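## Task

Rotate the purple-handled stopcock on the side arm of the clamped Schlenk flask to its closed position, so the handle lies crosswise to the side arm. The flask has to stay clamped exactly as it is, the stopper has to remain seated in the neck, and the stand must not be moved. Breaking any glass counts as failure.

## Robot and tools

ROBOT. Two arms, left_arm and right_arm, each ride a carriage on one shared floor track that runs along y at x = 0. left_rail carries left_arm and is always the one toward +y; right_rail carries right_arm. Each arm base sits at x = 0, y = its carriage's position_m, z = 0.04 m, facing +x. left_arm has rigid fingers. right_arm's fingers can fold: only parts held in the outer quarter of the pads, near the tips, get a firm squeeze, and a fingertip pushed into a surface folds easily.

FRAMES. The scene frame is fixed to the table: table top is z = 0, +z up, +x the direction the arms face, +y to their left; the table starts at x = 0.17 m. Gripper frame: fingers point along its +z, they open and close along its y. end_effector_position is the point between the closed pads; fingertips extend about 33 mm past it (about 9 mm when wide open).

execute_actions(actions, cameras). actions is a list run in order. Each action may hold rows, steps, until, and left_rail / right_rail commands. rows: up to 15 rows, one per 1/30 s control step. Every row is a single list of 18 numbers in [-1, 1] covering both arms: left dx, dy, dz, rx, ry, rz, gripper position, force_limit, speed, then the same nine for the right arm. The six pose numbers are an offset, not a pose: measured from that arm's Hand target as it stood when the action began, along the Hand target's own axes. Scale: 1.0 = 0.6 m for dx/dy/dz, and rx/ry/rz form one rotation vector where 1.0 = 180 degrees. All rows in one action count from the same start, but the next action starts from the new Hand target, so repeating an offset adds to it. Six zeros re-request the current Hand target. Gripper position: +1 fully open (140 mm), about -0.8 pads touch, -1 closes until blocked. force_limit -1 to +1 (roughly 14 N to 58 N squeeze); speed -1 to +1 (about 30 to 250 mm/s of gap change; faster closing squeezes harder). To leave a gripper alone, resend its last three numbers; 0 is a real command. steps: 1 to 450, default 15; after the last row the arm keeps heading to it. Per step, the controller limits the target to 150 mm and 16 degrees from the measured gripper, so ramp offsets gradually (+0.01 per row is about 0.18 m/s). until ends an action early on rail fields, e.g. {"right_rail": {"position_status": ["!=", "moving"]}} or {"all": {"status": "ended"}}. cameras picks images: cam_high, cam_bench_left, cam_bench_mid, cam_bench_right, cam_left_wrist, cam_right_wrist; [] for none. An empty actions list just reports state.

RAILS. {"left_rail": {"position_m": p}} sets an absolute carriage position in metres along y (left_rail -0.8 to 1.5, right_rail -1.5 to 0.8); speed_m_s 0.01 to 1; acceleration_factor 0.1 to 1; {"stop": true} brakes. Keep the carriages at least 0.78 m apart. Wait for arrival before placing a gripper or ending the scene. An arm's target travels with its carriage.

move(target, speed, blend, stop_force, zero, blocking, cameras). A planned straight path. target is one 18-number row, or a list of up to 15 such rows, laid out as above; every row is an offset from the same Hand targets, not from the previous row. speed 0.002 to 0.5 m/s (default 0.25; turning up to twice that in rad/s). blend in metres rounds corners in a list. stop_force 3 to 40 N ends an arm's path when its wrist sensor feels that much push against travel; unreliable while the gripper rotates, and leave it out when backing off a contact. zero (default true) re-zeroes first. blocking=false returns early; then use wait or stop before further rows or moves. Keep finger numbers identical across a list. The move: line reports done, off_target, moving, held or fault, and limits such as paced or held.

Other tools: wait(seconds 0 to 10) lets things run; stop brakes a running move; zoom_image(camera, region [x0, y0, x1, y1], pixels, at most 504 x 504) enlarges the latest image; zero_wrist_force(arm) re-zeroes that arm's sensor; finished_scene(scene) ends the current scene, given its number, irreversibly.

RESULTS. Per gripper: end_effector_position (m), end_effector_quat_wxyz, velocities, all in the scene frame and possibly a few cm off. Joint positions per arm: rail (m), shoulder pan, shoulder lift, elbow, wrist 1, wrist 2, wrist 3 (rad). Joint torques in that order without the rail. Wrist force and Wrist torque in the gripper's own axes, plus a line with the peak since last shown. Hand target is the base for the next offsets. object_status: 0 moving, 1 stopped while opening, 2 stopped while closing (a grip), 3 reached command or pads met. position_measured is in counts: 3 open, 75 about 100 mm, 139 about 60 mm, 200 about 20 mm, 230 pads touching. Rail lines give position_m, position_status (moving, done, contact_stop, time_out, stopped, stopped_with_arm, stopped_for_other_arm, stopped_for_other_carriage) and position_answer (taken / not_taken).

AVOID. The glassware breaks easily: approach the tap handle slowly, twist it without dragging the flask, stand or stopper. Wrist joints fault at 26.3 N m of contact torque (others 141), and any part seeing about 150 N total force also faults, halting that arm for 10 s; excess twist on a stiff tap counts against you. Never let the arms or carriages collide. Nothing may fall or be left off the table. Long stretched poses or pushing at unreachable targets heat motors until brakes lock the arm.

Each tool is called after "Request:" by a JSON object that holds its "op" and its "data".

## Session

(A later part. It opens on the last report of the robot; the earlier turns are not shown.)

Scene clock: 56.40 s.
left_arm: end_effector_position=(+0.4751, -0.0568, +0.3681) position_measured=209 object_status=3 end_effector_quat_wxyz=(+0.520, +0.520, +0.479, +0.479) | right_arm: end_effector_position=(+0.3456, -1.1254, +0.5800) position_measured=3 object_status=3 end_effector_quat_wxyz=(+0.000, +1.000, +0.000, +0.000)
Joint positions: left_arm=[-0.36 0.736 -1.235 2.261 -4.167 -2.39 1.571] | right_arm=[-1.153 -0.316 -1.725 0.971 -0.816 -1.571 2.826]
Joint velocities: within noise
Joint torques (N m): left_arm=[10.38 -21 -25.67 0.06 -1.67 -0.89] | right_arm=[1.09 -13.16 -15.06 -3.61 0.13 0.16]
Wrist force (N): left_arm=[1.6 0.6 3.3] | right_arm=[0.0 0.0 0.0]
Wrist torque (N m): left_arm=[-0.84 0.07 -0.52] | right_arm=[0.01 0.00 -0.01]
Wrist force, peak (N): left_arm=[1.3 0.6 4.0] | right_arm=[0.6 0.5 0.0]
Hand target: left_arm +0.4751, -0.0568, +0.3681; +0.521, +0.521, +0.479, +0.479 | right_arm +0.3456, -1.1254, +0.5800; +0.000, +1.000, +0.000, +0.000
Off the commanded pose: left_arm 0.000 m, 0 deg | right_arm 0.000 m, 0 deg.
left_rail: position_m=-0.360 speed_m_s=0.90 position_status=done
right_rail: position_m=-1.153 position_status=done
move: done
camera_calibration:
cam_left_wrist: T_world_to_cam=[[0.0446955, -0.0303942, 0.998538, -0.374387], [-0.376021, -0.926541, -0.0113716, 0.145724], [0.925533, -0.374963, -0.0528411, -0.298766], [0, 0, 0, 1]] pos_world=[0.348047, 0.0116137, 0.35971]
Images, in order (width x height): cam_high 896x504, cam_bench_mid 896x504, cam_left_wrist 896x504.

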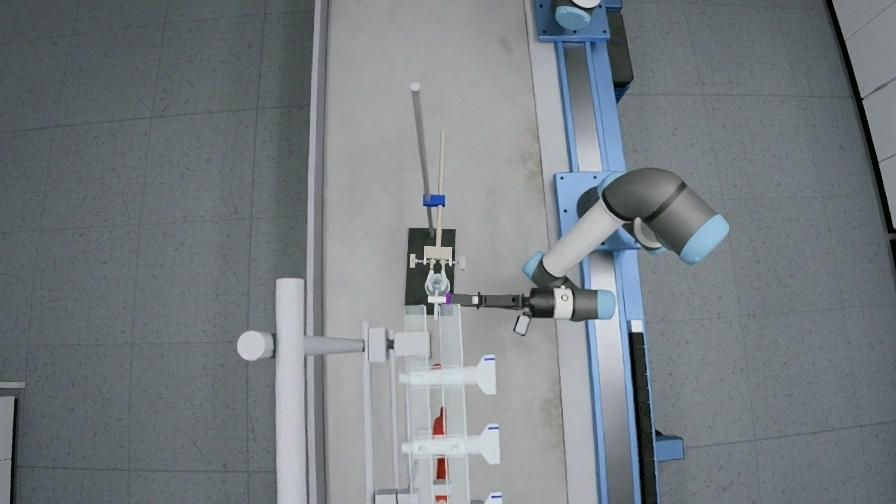

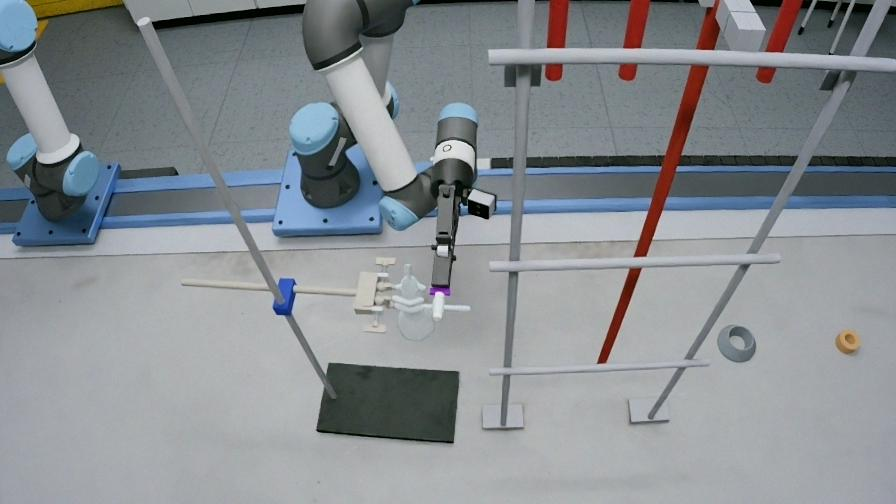

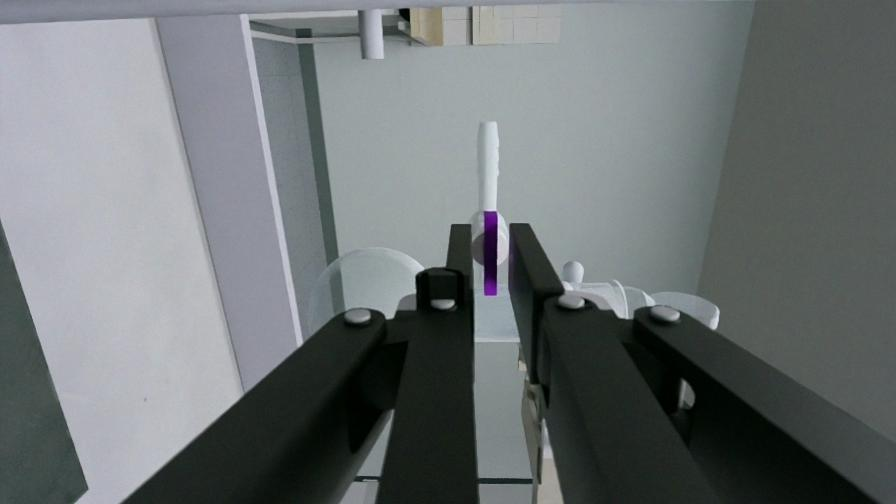

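Request:
{"op": "move", "data": {"target": [-0.0012, 0.0002, 0.0117, 0, 0, 0, -0.63, -1, -0.5, 0, 0, 0, 0, 0, 0, 1, 1, 1], "speed": 0.03, "stop_force": 6, "cameras": ["cam_left_wrist", "cam_bench_mid", "cam_high"]}}

Request:
{"op": "zoom_image", "data": {"camera": "cam_left_wrist", "region": [430, 200, 560, 310]}}

Request:
{"op": "zoom_image", "data": {"camera": "cam_bench_mid", "region": [412, 264, 468, 312]}}

Request:
{"op": "zoom_image", "data": {"camera": "cam_high", "region": [424, 280, 480, 312]}}

Scene clock: 59.50 s.
left_arm: end_effector_position=(+0.4821, -0.0581, +0.3683) position_measured=209 object_status=3 end_effector_quat_wxyz=(+0.521, +0.521, +0.479, +0.479) | right_arm: end_effector_position=(+0.3456, -1.1254, +0.5800) position_measured=3 object_status=3 end_effector_quat_wxyz=(+0.000, +1.000, +0.000, +0.000)
Joint positions: left_arm=[-0.36 0.719 -1.232 2.255 -4.164 -2.374 1.571] | right_arm=[-1.153 -0.316 -1.725 0.971 -0.816 -1.571 2.826]
Joint velocities: within noise
Joint torques (N m): left_arm=[-12.21 -20.84 -24.5 -0.17 1.65 -1.07] | right_arm=[1.74 -13.54 -15.49 -3.71 0.02 0.22]
Wrist force (N): left_arm=[1.4 0.6 3.8] | right_arm=[0.0 -0.1 -0.2]
Wrist torque (N m): left_arm=[-0.84 0.10 -0.51] | right_arm=[-0.02 0.01 0.00]
Wrist force, peak (N): left_arm=[1.5 0.8 3.8] | right_arm=[0.5 0.1 -0.4]
Hand target: left_arm +0.4821, -0.0581, +0.3683; +0.521, +0.521, +0.479, +0.479 | right_arm +0.3456, -1.1254, +0.5800; +0.000, +1.000, +0.000, +0.000
Off the commanded pose: left_arm 0.000 m, 0 deg | right_arm 0.000 m, 0 deg.
left_rail: position_m=-0.360 speed_m_s=0.90 position_status=done
right_rail: position_m=-1.153 position_status=done
move: done
camera_calibration:
cam_left_wrist: T_world_to_cam=[[0.044688, -0.0304034, 0.998538, -0.374858], [-0.376154, -0.926487, -0.0113754, 0.147199], [0.925479, -0.375096, -0.0528392, -0.305651], [0, 0, 0, 1]] pos_world=[0.354995, 0.0103327, 0.359834]
Images, in order (width x height): cam_high 896x504, cam_bench_mid 896x504, cam_left_wrist 896x504.

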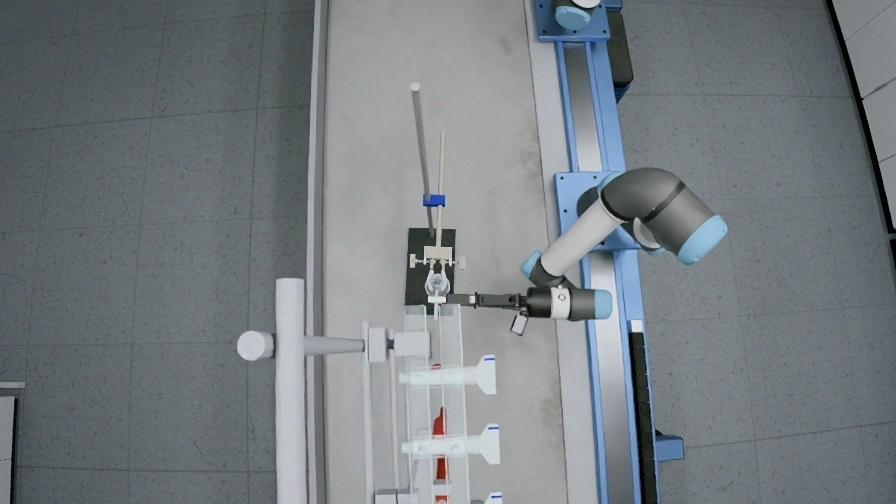

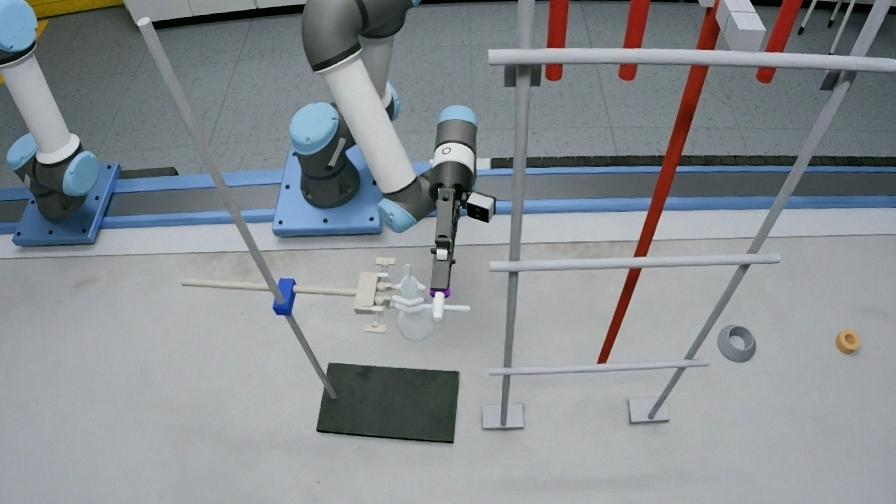

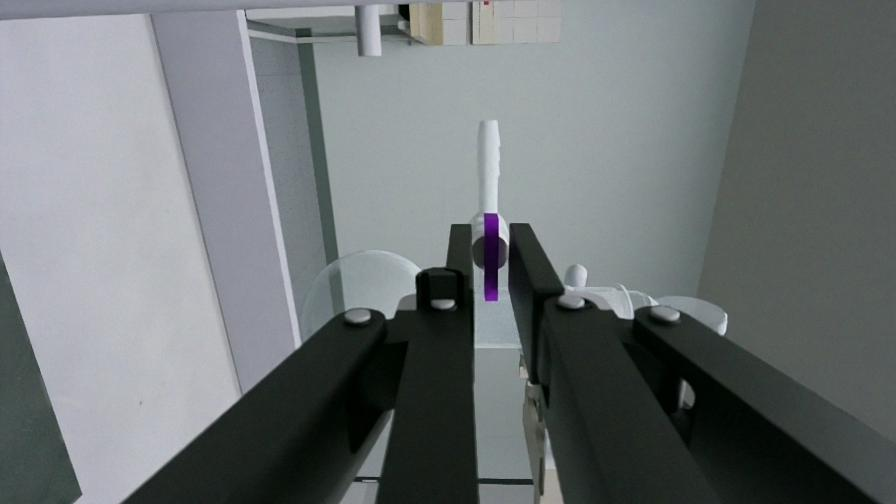

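Scaled by 3.877.

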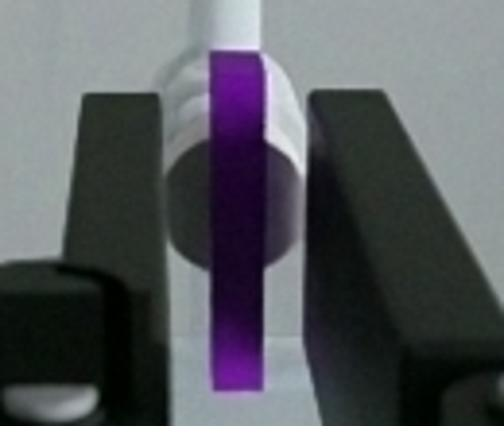

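Scaled by 9.000.

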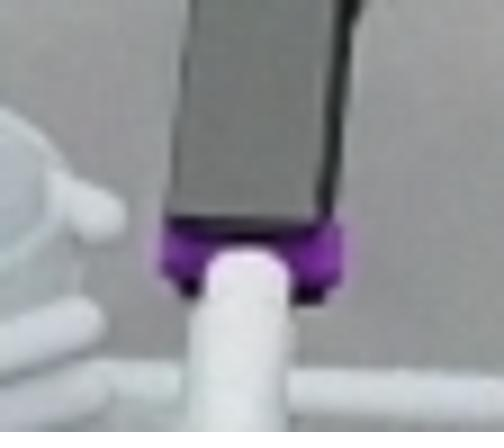

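Scaled by 9.000.

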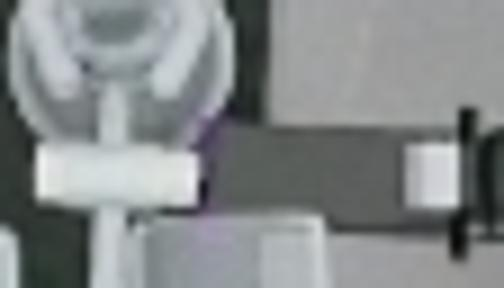

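Request:
{"op": "execute_actions", "data": {"actions": [], "cameras": ["cam_left_wrist"]}}

Scene clock: 61.90 s.
left_arm: end_effector_position=(+0.4821, -0.0581, +0.3683) position_measured=209 object_status=3 end_effector_quat_wxyz=(+0.521, +0.521, +0.479, +0.479) | right_arm: end_effector_position=(+0.3456, -1.1254, +0.5800) position_measured=3 object_status=3 end_effector_quat_wxyz=(+0.000, +1.000, +0.000, +0.000)
Joint positions: left_arm=[-0.36 0.719 -1.232 2.255 -4.164 -2.374 1.571] | right_arm=[-1.153 -0.316 -1.725 0.971 -0.816 -1.571 2.826]
Joint velocities: within noise
Joint torques (N m): left_arm=[-11.5 -21.2 -19.7 -0.43 1.51 -0.98] | right_arm=[1.74 -13.45 -15.53 -3.62 -0.05 0.24]
Wrist force (N): left_arm=[1.5 0.8 3.7] | right_arm=[0.1 0.3 0.0]
Wrist torque (N m): left_arm=[-0.81 0.08 -0.51] | right_arm=[0.06 -0.01 -0.01]
Wrist force, peak (N): left_arm=[1.8 0.5 3.7] | right_arm=[0.4 0.5 -0.1]
Hand target: left_arm +0.4821, -0.0581, +0.3683; +0.521, +0.521, +0.479, +0.479 | right_arm +0.3456, -1.1254, +0.5800; +0.000, +1.000, +0.000, +0.000
Tool commands: left_gripper/position=-0.63 left_gripper/force_limit=-1.0 left_gripper/speed=-0.5 right_gripper/position=+1.0 right_gripper/force_limit=+1.0 right_gripper/speed=+1.0
Off the commanded pose: left_arm 0.000 m, 0 deg | right_arm 0.000 m, 0 deg.
left_rail: position_m=-0.360 speed_m_s=0.90 position_status=done
right_rail: position_m=-1.153 position_status=done
camera_calibration:
cam_left_wrist: T_world_to_cam=[[0.0446881, -0.0304033, 0.998538, -0.374858], [-0.376155, -0.926487, -0.0113752, 0.147199], [0.925479, -0.375096, -0.0528393, -0.305651], [0, 0, 0, 1]] pos_world=[0.354995, 0.0103324, 0.359834]
Images, in order (width x height): cam_left_wrist 896x504.

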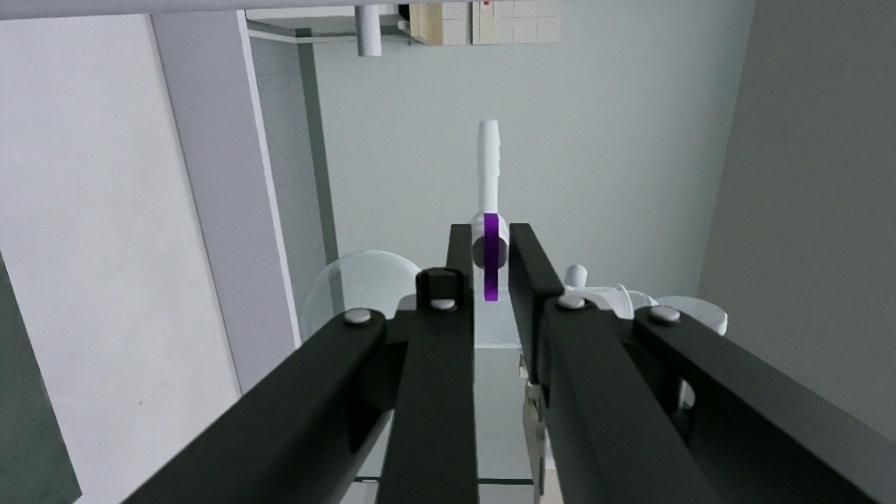

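Request:
{"op": "zero_wrist_force", "data": {"arm": "left_arm"}}

Request:
{"op": "execute_actions", "data": {"actions": [{"rows": [[0,0,0,0,0,0,-1,-1,-1,0,0,0,0,0,0,1,1,1]], "steps": 45}], "cameras": ["cam_left_wrist"]}}

Wrist force sensor zeroed.

Scene clock: 63.97 s.
left_arm: end_effector_position=(+0.4821, -0.0581, +0.3683) position_measured=223 object_status=2 end_effector_quat_wxyz=(+0.521, +0.521, +0.479, +0.479) | right_arm: end_effector_position=(+0.3456, -1.1254, +0.5800) position_measured=3 object_status=3 end_effector_quat_wxyz=(+0.000, +1.000, +0.000, +0.000)
Joint positions: left_arm=[-0.36 0.719 -1.232 2.255 -4.164 -2.374 1.571] | right_arm=[-1.153 -0.316 -1.725 0.971 -0.816 -1.571 2.826]
Joint velocities: within noise
Joint torques (N m): left_arm=[-11.16 -21.78 -15.4 -0.76 -1.01 -0.93] | right_arm=[0.9 -13.75 -14.66 -3.79 -0.09 0.12]
Wrist force (N, zeroed by zero_wrist_force on left_arm): left_arm=[0.4 1.8 -0.4] | right_arm=[-0.1 0.4 -0.3]
Wrist torque (N m, zeroed by zero_wrist_force on left_arm): left_arm=[-0.11 0.02 -0.10] | right_arm=[0.08 0.03 -0.01]
Wrist force, peak (N, zeroed by zero_wrist_force on left_arm): left_arm=[0.6 2.0 -0.4] | right_arm=[0.6 0.0 -0.3]
Hand target: left_arm +0.4821, -0.0581, +0.3683; +0.521, +0.521, +0.479, +0.479 | right_arm +0.3456, -1.1254, +0.5800; +0.000, +1.000, +0.000, +0.000
Off the commanded pose: left_arm 0.000 m, 0 deg | right_arm 0.000 m, 0 deg.
left_rail: position_m=-0.360 speed_m_s=0.90 position_status=done
right_rail: position_m=-1.153 position_status=done
camera_calibration:
cam_left_wrist: T_world_to_cam=[[0.0446888, -0.0304022, 0.998538, -0.374858], [-0.376136, -0.926495, -0.0113751, 0.147196], [0.925486, -0.375078, -0.0528393, -0.305652], [0, 0, 0, 1]] pos_world=[0.354994, 0.010336, 0.359834]
Images, in order (width x height): cam_left_wrist 896x504.

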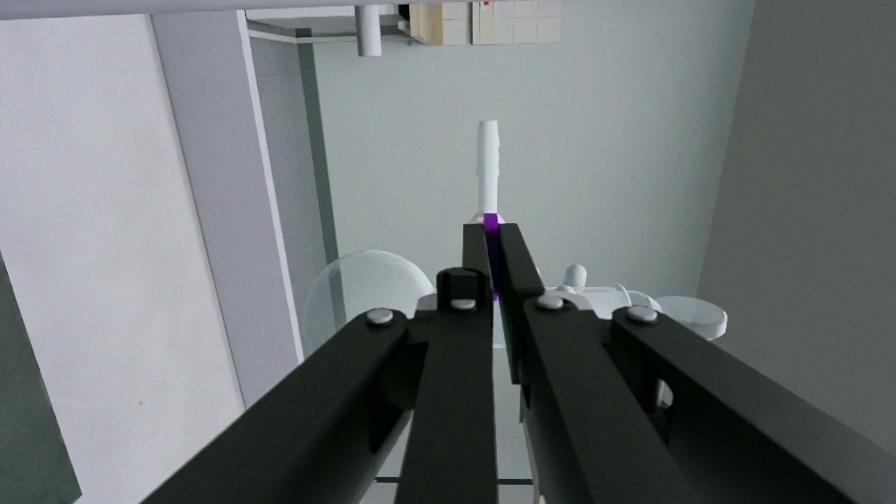

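Request:
{"op": "move", "data": {"target": [0, 0.0005, 0, 0, 0, 0.0833, -1, -1, -1, 0, 0, 0, 0, 0, 0, 1, 1, 1], "speed": 0.08, "cameras": ["cam_left_wrist"]}}

Scene clock: 72.73 s.
left_arm: end_effector_position=(+0.4821, -0.0581, +0.3686) position_measured=223 object_status=2 end_effector_quat_wxyz=(+0.454, +0.578, +0.407, +0.542) | right_arm: end_effector_position=(+0.3456, -1.1254, +0.5800) position_measured=3 object_status=3 end_effector_quat_wxyz=(+0.000, +1.000, +0.000, +0.000)
Joint positions: left_arm=[-0.36 0.719 -1.233 2.255 -4.164 -2.374 1.832] | right_arm=[-1.153 -0.316 -1.725 0.971 -0.816 -1.571 2.826]
Joint velocities: within noise
Joint torques (N m): left_arm=[-10.02 -37.41 -18.16 -0.24 -1.54 2.17] | right_arm=[1.63 -14.15 -15.19 -3.63 0.17 0.31]
Wrist force (N, zeroed by zero_wrist_force on left_arm): left_arm=[1.8 -0.9 -0.3] | right_arm=[-0.1 0.0 0.1]
Wrist torque (N m, zeroed by zero_wrist_force on left_arm): left_arm=[-0.04 -0.02 -0.01] | right_arm=[0.00 0.03 -0.01]
Wrist force, peak (N, zeroed by zero_wrist_force on left_arm): left_arm=[2.0 -1.3 -0.1] | right_arm=[0.4 0.5 -0.2]
Hand target: left_arm +0.4821, -0.0581, +0.3686; +0.454, +0.579, +0.407, +0.542 | right_arm +0.3456, -1.1254, +0.5800; +0.000, +1.000, +0.000, +0.000
Off the commanded pose: left_arm 0.000 m, 0 deg | right_arm 0.000 m, 0 deg.
left_rail: position_m=-0.360 speed_m_s=0.90 position_status=done
right_rail: position_m=-1.153 position_status=done
move: done
camera_calibration:
cam_left_wrist: T_world_to_cam=[[0.0230848, -0.286732, 0.957733, -0.36462], [-0.373181, -0.891215, -0.257822, 0.238665], [0.927471, -0.351456, -0.127576, -0.27768], [0, 0, 0, 1]] pos_world=[0.355022, 0.0105612, 0.375316]
Images, in order (width x height): cam_left_wrist 896x504.

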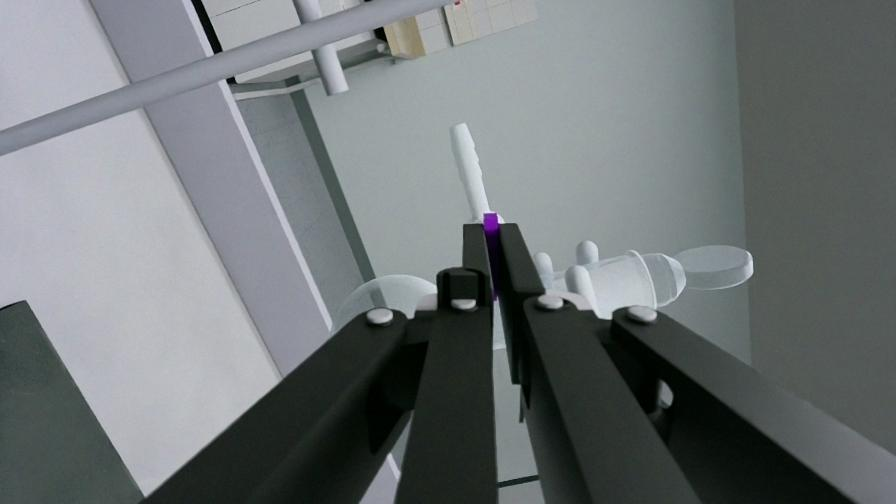

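Request:
{"op": "move", "data": {"target": [0.0004, -0.0002, 0, 0, 0, 0.1389, -1, -1, -1, 0, 0, 0, 0, 0, 0, 1, 1, 1], "speed": 0.1, "cameras": ["cam_left_wrist"]}}

Scene clock: 75.87 s.
left_arm: end_effector_position=(+0.4821, -0.0578, +0.3685) position_measured=223 object_status=2 end_effector_quat_wxyz=(+0.326, +0.653, +0.272, +0.628) | right_arm: end_effector_position=(+0.3456, -1.1254, +0.5800) position_measured=3 object_status=3 end_effector_quat_wxyz=(+0.000, +1.000, +0.000, +0.000)
Joint positions: left_arm=[-0.36 0.72 -1.232 2.254 -4.163 -2.375 2.269] | right_arm=[-1.153 -0.316 -1.725 0.971 -0.816 -1.571 2.826]
Joint velocities: within noise
Joint torques (N m): left_arm=[10.52 -38.09 -16.41 -0.48 -1.76 2.04] | right_arm=[1.56 -14.43 -15.87 -3.54 0.13 0.23]
Wrist force (N, zeroed by zero_wrist_force on left_arm): left_arm=[1.8 -2.6 0.1] | right_arm=[0.0 0.2 0.0]
Wrist torque (N m, zeroed by zero_wrist_force on left_arm): left_arm=[-0.06 -0.15 0.27] | right_arm=[0.03 0.00 0.00]
Wrist force, peak (N, zeroed by zero_wrist_force on left_arm): left_arm=[2.1 -2.7 0.0] | right_arm=[0.3 0.6 -0.2]
Hand target: left_arm +0.4821, -0.0579, +0.3685; +0.325, +0.653, +0.272, +0.628 | right_arm +0.3456, -1.1254, +0.5800; +0.000, +1.000, +0.000, +0.000
Off the commanded pose: left_arm 0.000 m, 0 deg | right_arm 0.000 m, 0 deg.
left_rail: position_m=-0.360 speed_m_s=0.90 position_status=done
right_rail: position_m=-1.153 position_status=done
move: done
camera_calibration:
cam_left_wrist: T_world_to_cam=[[-0.00858286, -0.663606, 0.748033, -0.293735], [-0.356818, -0.696783, -0.622234, 0.376553], [0.934135, -0.272252, -0.230806, -0.238209], [0, 0, 0, 1]] pos_world=[0.354359, 0.002598, 0.399048]
Images, in order (width x height): cam_left_wrist 896x504.

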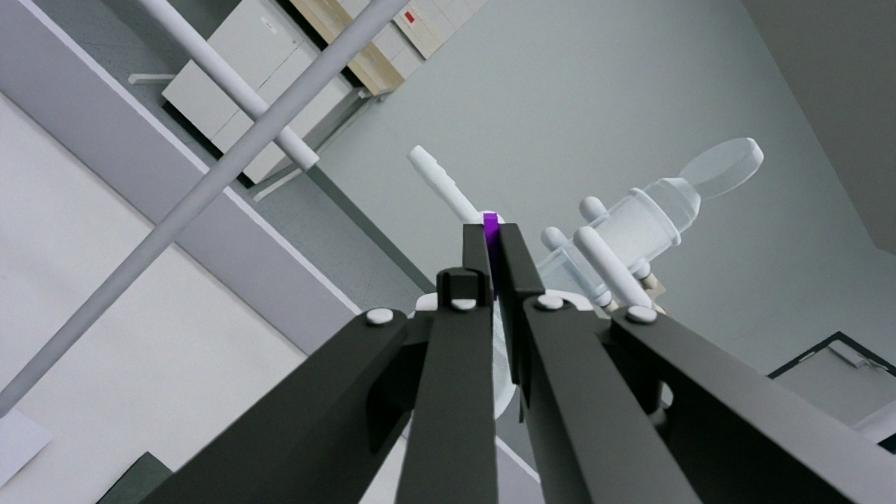

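Request:
{"op": "move", "data": {"target": [0.0003, -0.0005, 0, 0, 0, 0.1389, -1, -1, -1, 0, 0, 0, 0, 0, 0, 1, 1, 1], "speed": 0.1, "cameras": ["cam_left_wrist"]}}

Scene clock: 79.20 s.
left_arm: end_effector_position=(+0.4821, -0.0575, +0.3684) position_measured=223 object_status=2 end_effector_quat_wxyz=(+0.182, +0.696, +0.124, +0.683) | right_arm: end_effector_position=(+0.3456, -1.1254, +0.5800) position_measured=3 object_status=3 end_effector_quat_wxyz=(+0.000, +1.000, +0.000, +0.000)
Joint positions: left_arm=[-0.36 0.721 -1.231 2.253 -4.163 -2.375 2.705] | right_arm=[-1.153 -0.316 -1.725 0.971 -0.816 -1.571 2.826]
Joint velocities: within noise
Joint torques (N m): left_arm=[10.63 -37.32 -16.89 -0.46 -1.69 2.02] | right_arm=[2.68 -13.31 -15.77 -3.62 0 0.35]
Wrist force (N, zeroed by zero_wrist_force on left_arm): left_arm=[1.9 -3.1 1.0] | right_arm=[0.1 0.1 -0.2]
Wrist torque (N m, zeroed by zero_wrist_force on left_arm): left_arm=[-0.08 -0.21 0.57] | right_arm=[0.03 -0.03 -0.01]
Wrist force, peak (N, zeroed by zero_wrist_force on left_arm): left_arm=[1.9 -3.1 1.0] | right_arm=[0.3 0.5 -0.4]
Hand target: left_arm +0.4821, -0.0575, +0.3684; +0.182, +0.696, +0.124, +0.683 | right_arm +0.3456, -1.1254, +0.5800; +0.000, +1.000, +0.000, +0.000
Off the commanded pose: left_arm 0.000 m, 0 deg | right_arm 0.000 m, 0 deg.
left_rail: position_m=-0.360 speed_m_s=0.90 position_status=done
right_rail: position_m=-1.153 position_status=done
move: done
camera_calibration:
cam_left_wrist: T_world_to_cam=[[-0.0298538, -0.916835, 0.398149, -0.168839], [-0.329086, -0.367104, -0.870021, 0.473599], [0.943828, -0.156999, -0.290758, -0.214129], [0, 0, 0, 1]] pos_world=[0.352915, -0.0145553, 0.417005]
Images, in order (width x height): cam_left_wrist 896x504.

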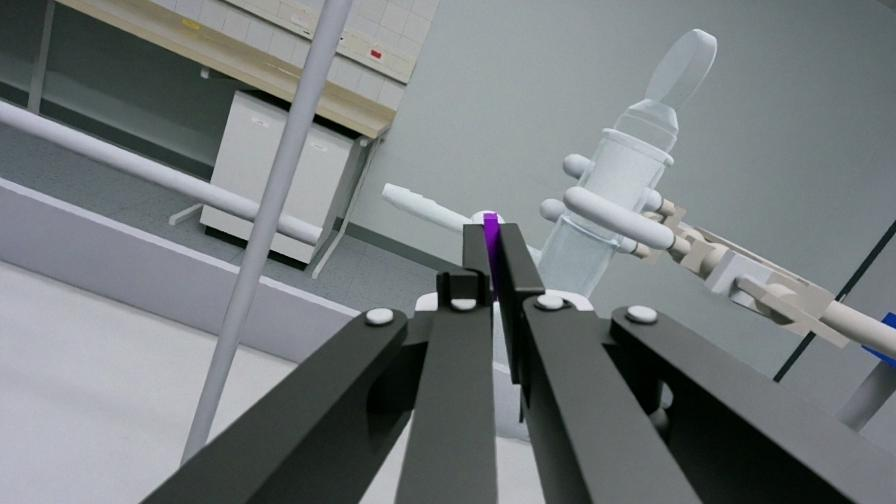

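Request:
{"op": "move", "data": {"target": [0.0002, -0.0004, 0, 0, 0, 0.1389, -1, -1, -1, 0, 0, 0, 0, 0, 0, 1, 1, 1], "speed": 0.1, "cameras": ["cam_left_wrist", "cam_bench_mid", "cam_high"]}}

Scene clock: 82.57 s.
left_arm: end_effector_position=(+0.4822, -0.0572, +0.3684) position_measured=223 object_status=2 end_effector_quat_wxyz=(+0.030, +0.706, -0.030, +0.706) | right_arm: end_effector_position=(+0.3456, -1.1254, +0.5800) position_measured=3 object_status=3 end_effector_quat_wxyz=(+0.000, +1.000, +0.000, +0.000)
Joint positions: left_arm=[-0.36 0.721 -1.231 2.253 -4.163 -2.376 3.141] | right_arm=[-1.153 -0.316 -1.725 0.971 -0.816 -1.571 2.826]
Joint velocities: within noise
Joint torques (N m): left_arm=[9.85 -37.93 -16.67 -0.42 -1.73 2.31] | right_arm=[2.45 -14.56 -16.27 -3.67 0.06 0.23]
Wrist force (N, zeroed by zero_wrist_force on left_arm): left_arm=[1.1 -3.5 1.1] | right_arm=[0.2 0.1 0.1]
Wrist torque (N m, zeroed by zero_wrist_force on left_arm): left_arm=[-0.05 -0.13 0.83] | right_arm=[0.03 -0.03 -0.01]
Wrist force, peak (N, zeroed by zero_wrist_force on left_arm): left_arm=[1.5 -3.7 1.0] | right_arm=[0.4 0.3 -0.7]
Hand target: left_arm +0.4822, -0.0573, +0.3684; +0.030, +0.706, -0.030, +0.706 | right_arm +0.3456, -1.1254, +0.5800; +0.000, +1.000, +0.000, +0.000
Off the commanded pose: left_arm 0.000 m, 0 deg | right_arm 0.000 m, 0 deg.
left_rail: position_m=-0.360 speed_m_s=0.90 position_status=done
right_rail: position_m=-1.153 position_status=done
move: done
camera_calibration:
cam_left_wrist: T_world_to_cam=[[-0.0367461, -0.998977, -0.0263577, -0.0135735], [-0.295183, 0.036049, -0.95476, 0.511666], [0.954734, -0.0273034, -0.296206, -0.209932], [0, 0, 0, 1]] pos_world=[0.350965, -0.0377365, 0.425978]
Images, in order (width x height): cam_high 896x504, cam_bench_mid 896x504, cam_left_wrist 896x504.

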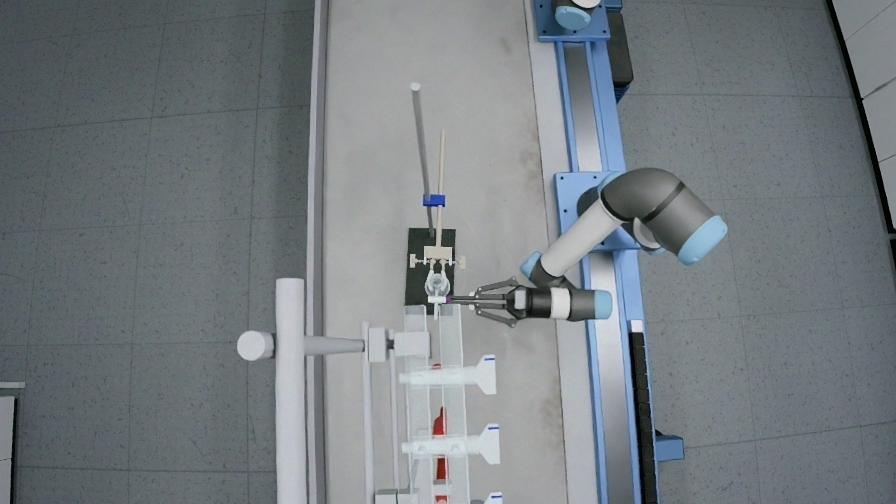

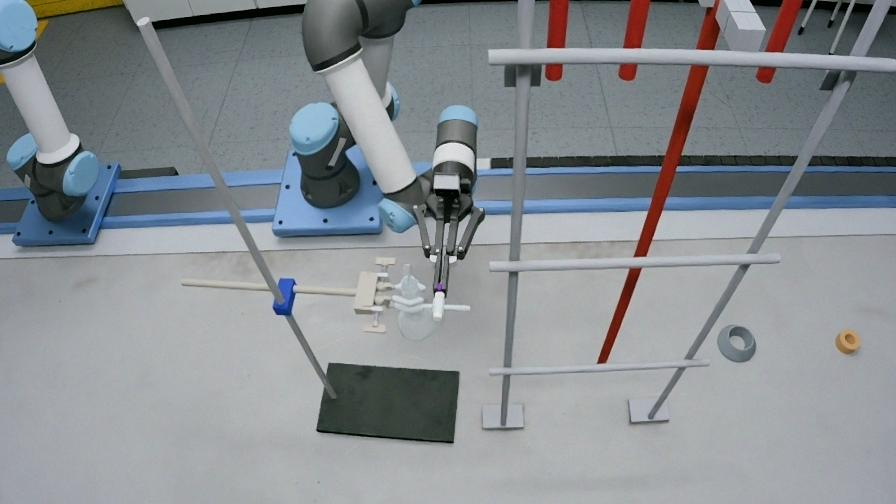

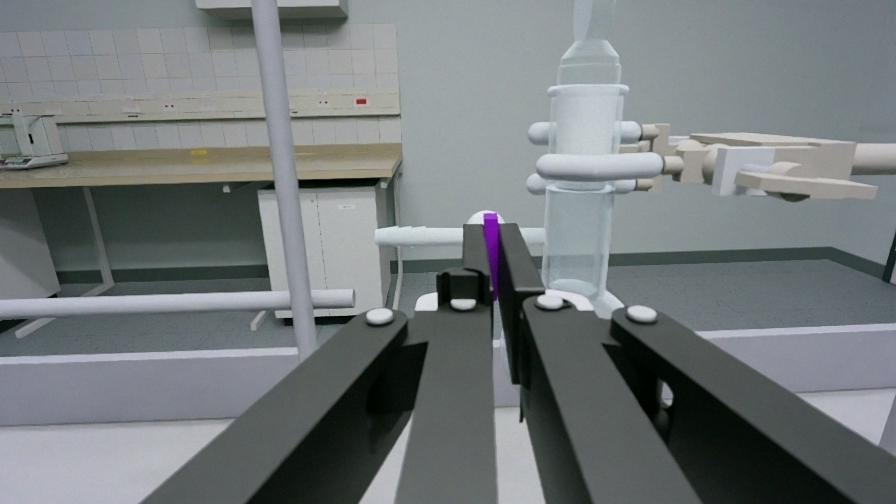

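Request:
{"op": "execute_actions", "data": {"actions": [{"rows": [[0,0,0,0,0,0,-0.62,-1,-1,0,0,0,0,0,0,1,1,1]], "steps": 25}], "cameras": ["cam_left_wrist"]}}

Scene clock: 84.43 s.
left_arm: end_effector_position=(+0.4821, -0.0573, +0.3684) position_measured=208 object_status=3 end_effector_quat_wxyz=(+0.030, +0.706, -0.030, +0.706) | right_arm: end_effector_position=(+0.3456, -1.1254, +0.5800) position_measured=3 object_status=3 end_effector_quat_wxyz=(+0.000, +1.000, +0.000, +0.000)
Joint positions: left_arm=[-0.36 0.721 -1.231 2.253 -4.163 -2.376 3.142] | right_arm=[-1.153 -0.316 -1.725 0.971 -0.816 -1.571 2.826]
Joint velocities: within noise
Joint torques (N m): left_arm=[10.04 -33.32 -5.34 -0.51 -0.13 1.55] | right_arm=[2.79 -13.99 -15.84 -3.68 0.05 0.21]
Wrist force (N, zeroed by zero_wrist_force on left_arm): left_arm=[2.6 -2.8 1.6] | right_arm=[0.2 0.5 0.0]
Wrist torque (N m, zeroed by zero_wrist_force on left_arm): left_arm=[-0.06 -0.12 0.97] | right_arm=[0.12 -0.05 -0.01]
Wrist force, peak (N, zeroed by zero_wrist_force on left_arm): left_arm=[2.6 -3.1 1.6] | right_arm=[0.2 0.4 -0.6]
Hand target: left_arm +0.4822, -0.0573, +0.3684; +0.030, +0.706, -0.030, +0.706 | right_arm +0.3456, -1.1254, +0.5800; +0.000, +1.000, +0.000, +0.000
Off the commanded pose: left_arm 0.000 m, 0 deg | right_arm 0.000 m, 0 deg.
left_rail: position_m=-0.360 speed_m_s=0.90 position_status=done
right_rail: position_m=-1.153 position_status=done
camera_calibration:
cam_left_wrist: T_world_to_cam=[[-0.0367555, -0.998971, -0.0265648, -0.0135139], [-0.295199, 0.0362502, -0.954748, 0.511673], [0.954728, -0.0272503, -0.296228, -0.2099], [0, 0, 0, 1]] pos_world=[0.350946, -0.0377681, 0.425981]
Images, in order (width x height): cam_left_wrist 896x504.

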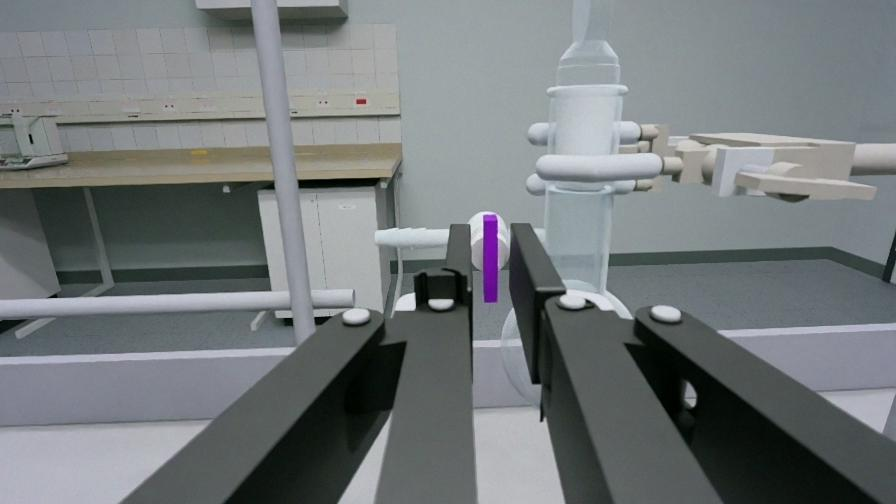

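Request:
{"op": "move", "data": {"target": [0, 0, -0.17, 0, 0, 0, -0.62, -1, -1, 0, 0, 0, 0, 0, 0, 1, 1, 1], "speed": 0.15, "cameras": ["cam_left_wrist", "cam_bench_mid"]}}

Request:
{"op": "zoom_image", "data": {"camera": "cam_left_wrist", "region": [360, 120, 660, 320]}}

Scene clock: 86.27 s.
left_arm: end_effector_position=(+0.3806, -0.0487, +0.3684) position_measured=208 object_status=3 end_effector_quat_wxyz=(+0.030, +0.706, -0.030, +0.706) | right_arm: end_effector_position=(+0.3456, -1.1254, +0.5800) position_measured=3 object_status=3 end_effector_quat_wxyz=(+0.000, +1.000, +0.000, +0.000)
Joint positions: left_arm=[-0.36 0.968 -1.277 2.328 -4.193 -2.622 3.142] | right_arm=[-1.153 -0.316 -1.725 0.971 -0.816 -1.571 2.826]
Joint velocities: within noise
Joint torques (N m): left_arm=[12.14 -33.09 -3.02 -3.28 -1.92 -0.2] | right_arm=[2.53 -14.09 -15.93 -3.53 0.1 0.3]
Wrist force (N, zeroed by zero_wrist_force on left_arm): left_arm=[2.5 -2.8 1.4] | right_arm=[0.3 0.2 0.0]
Wrist torque (N m, zeroed by zero_wrist_force on left_arm): left_arm=[-0.05 -0.10 0.97] | right_arm=[0.04 -0.07 0.00]
Wrist force, peak (N, zeroed by zero_wrist_force on left_arm): left_arm=[2.7 -3.2 2.5] | right_arm=[0.0 0.6 -0.5]
Hand target: left_arm +0.3805, -0.0487, +0.3684; +0.030, +0.706, -0.030, +0.706 | right_arm +0.3456, -1.1254, +0.5800; +0.000, +1.000, +0.000, +0.000
Off the commanded pose: left_arm 0.000 m, 0 deg | right_arm 0.000 m, 0 deg.
left_rail: position_m=-0.360 speed_m_s=0.90 position_status=done
right_rail: position_m=-1.153 position_status=done
move: done
camera_calibration:
cam_left_wrist: T_world_to_cam=[[-0.0367252, -0.998972, -0.0265792, -0.00872439], [-0.295208, 0.0362552, -0.954745, 0.481374], [0.954727, -0.0272168, -0.296236, -0.112686], [0, 0, 0, 1]] pos_world=[0.24937, -0.0292347, 0.425976]
Images, in order (width x height): cam_bench_mid 896x504, cam_left_wrist 896x504.

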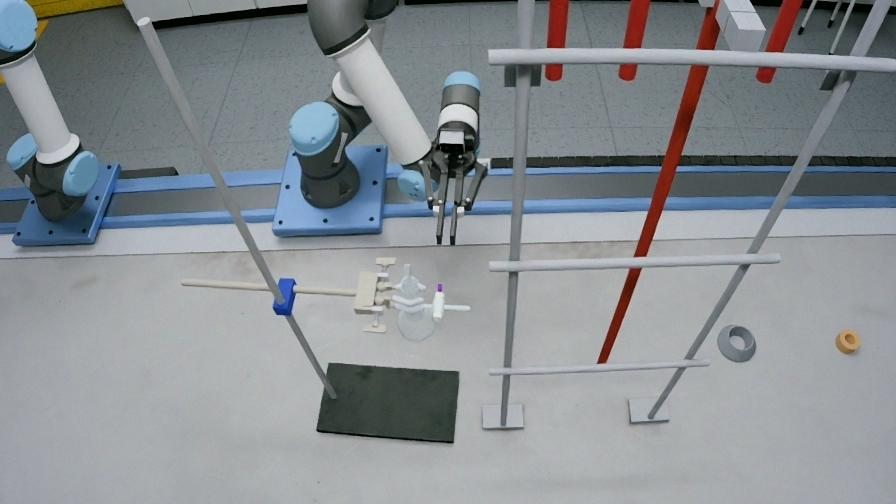

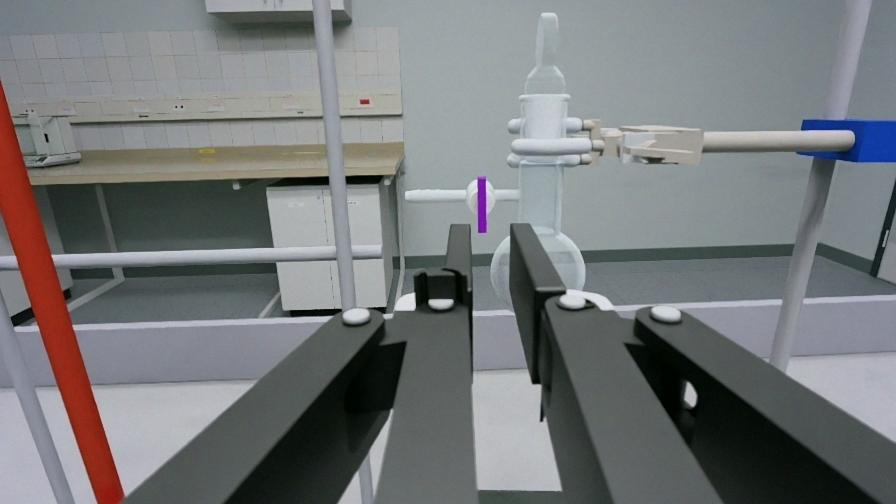

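Scaled by 1.680.

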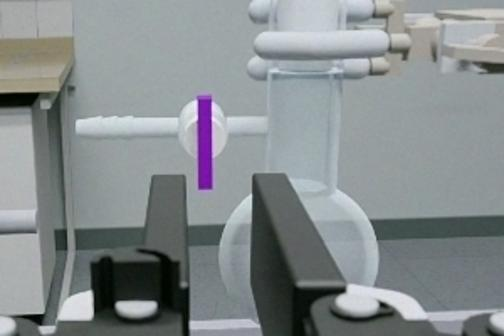

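Request:
{"op": "finished_scene", "data": {"scene": 1}}

The scene is finished: the task was done.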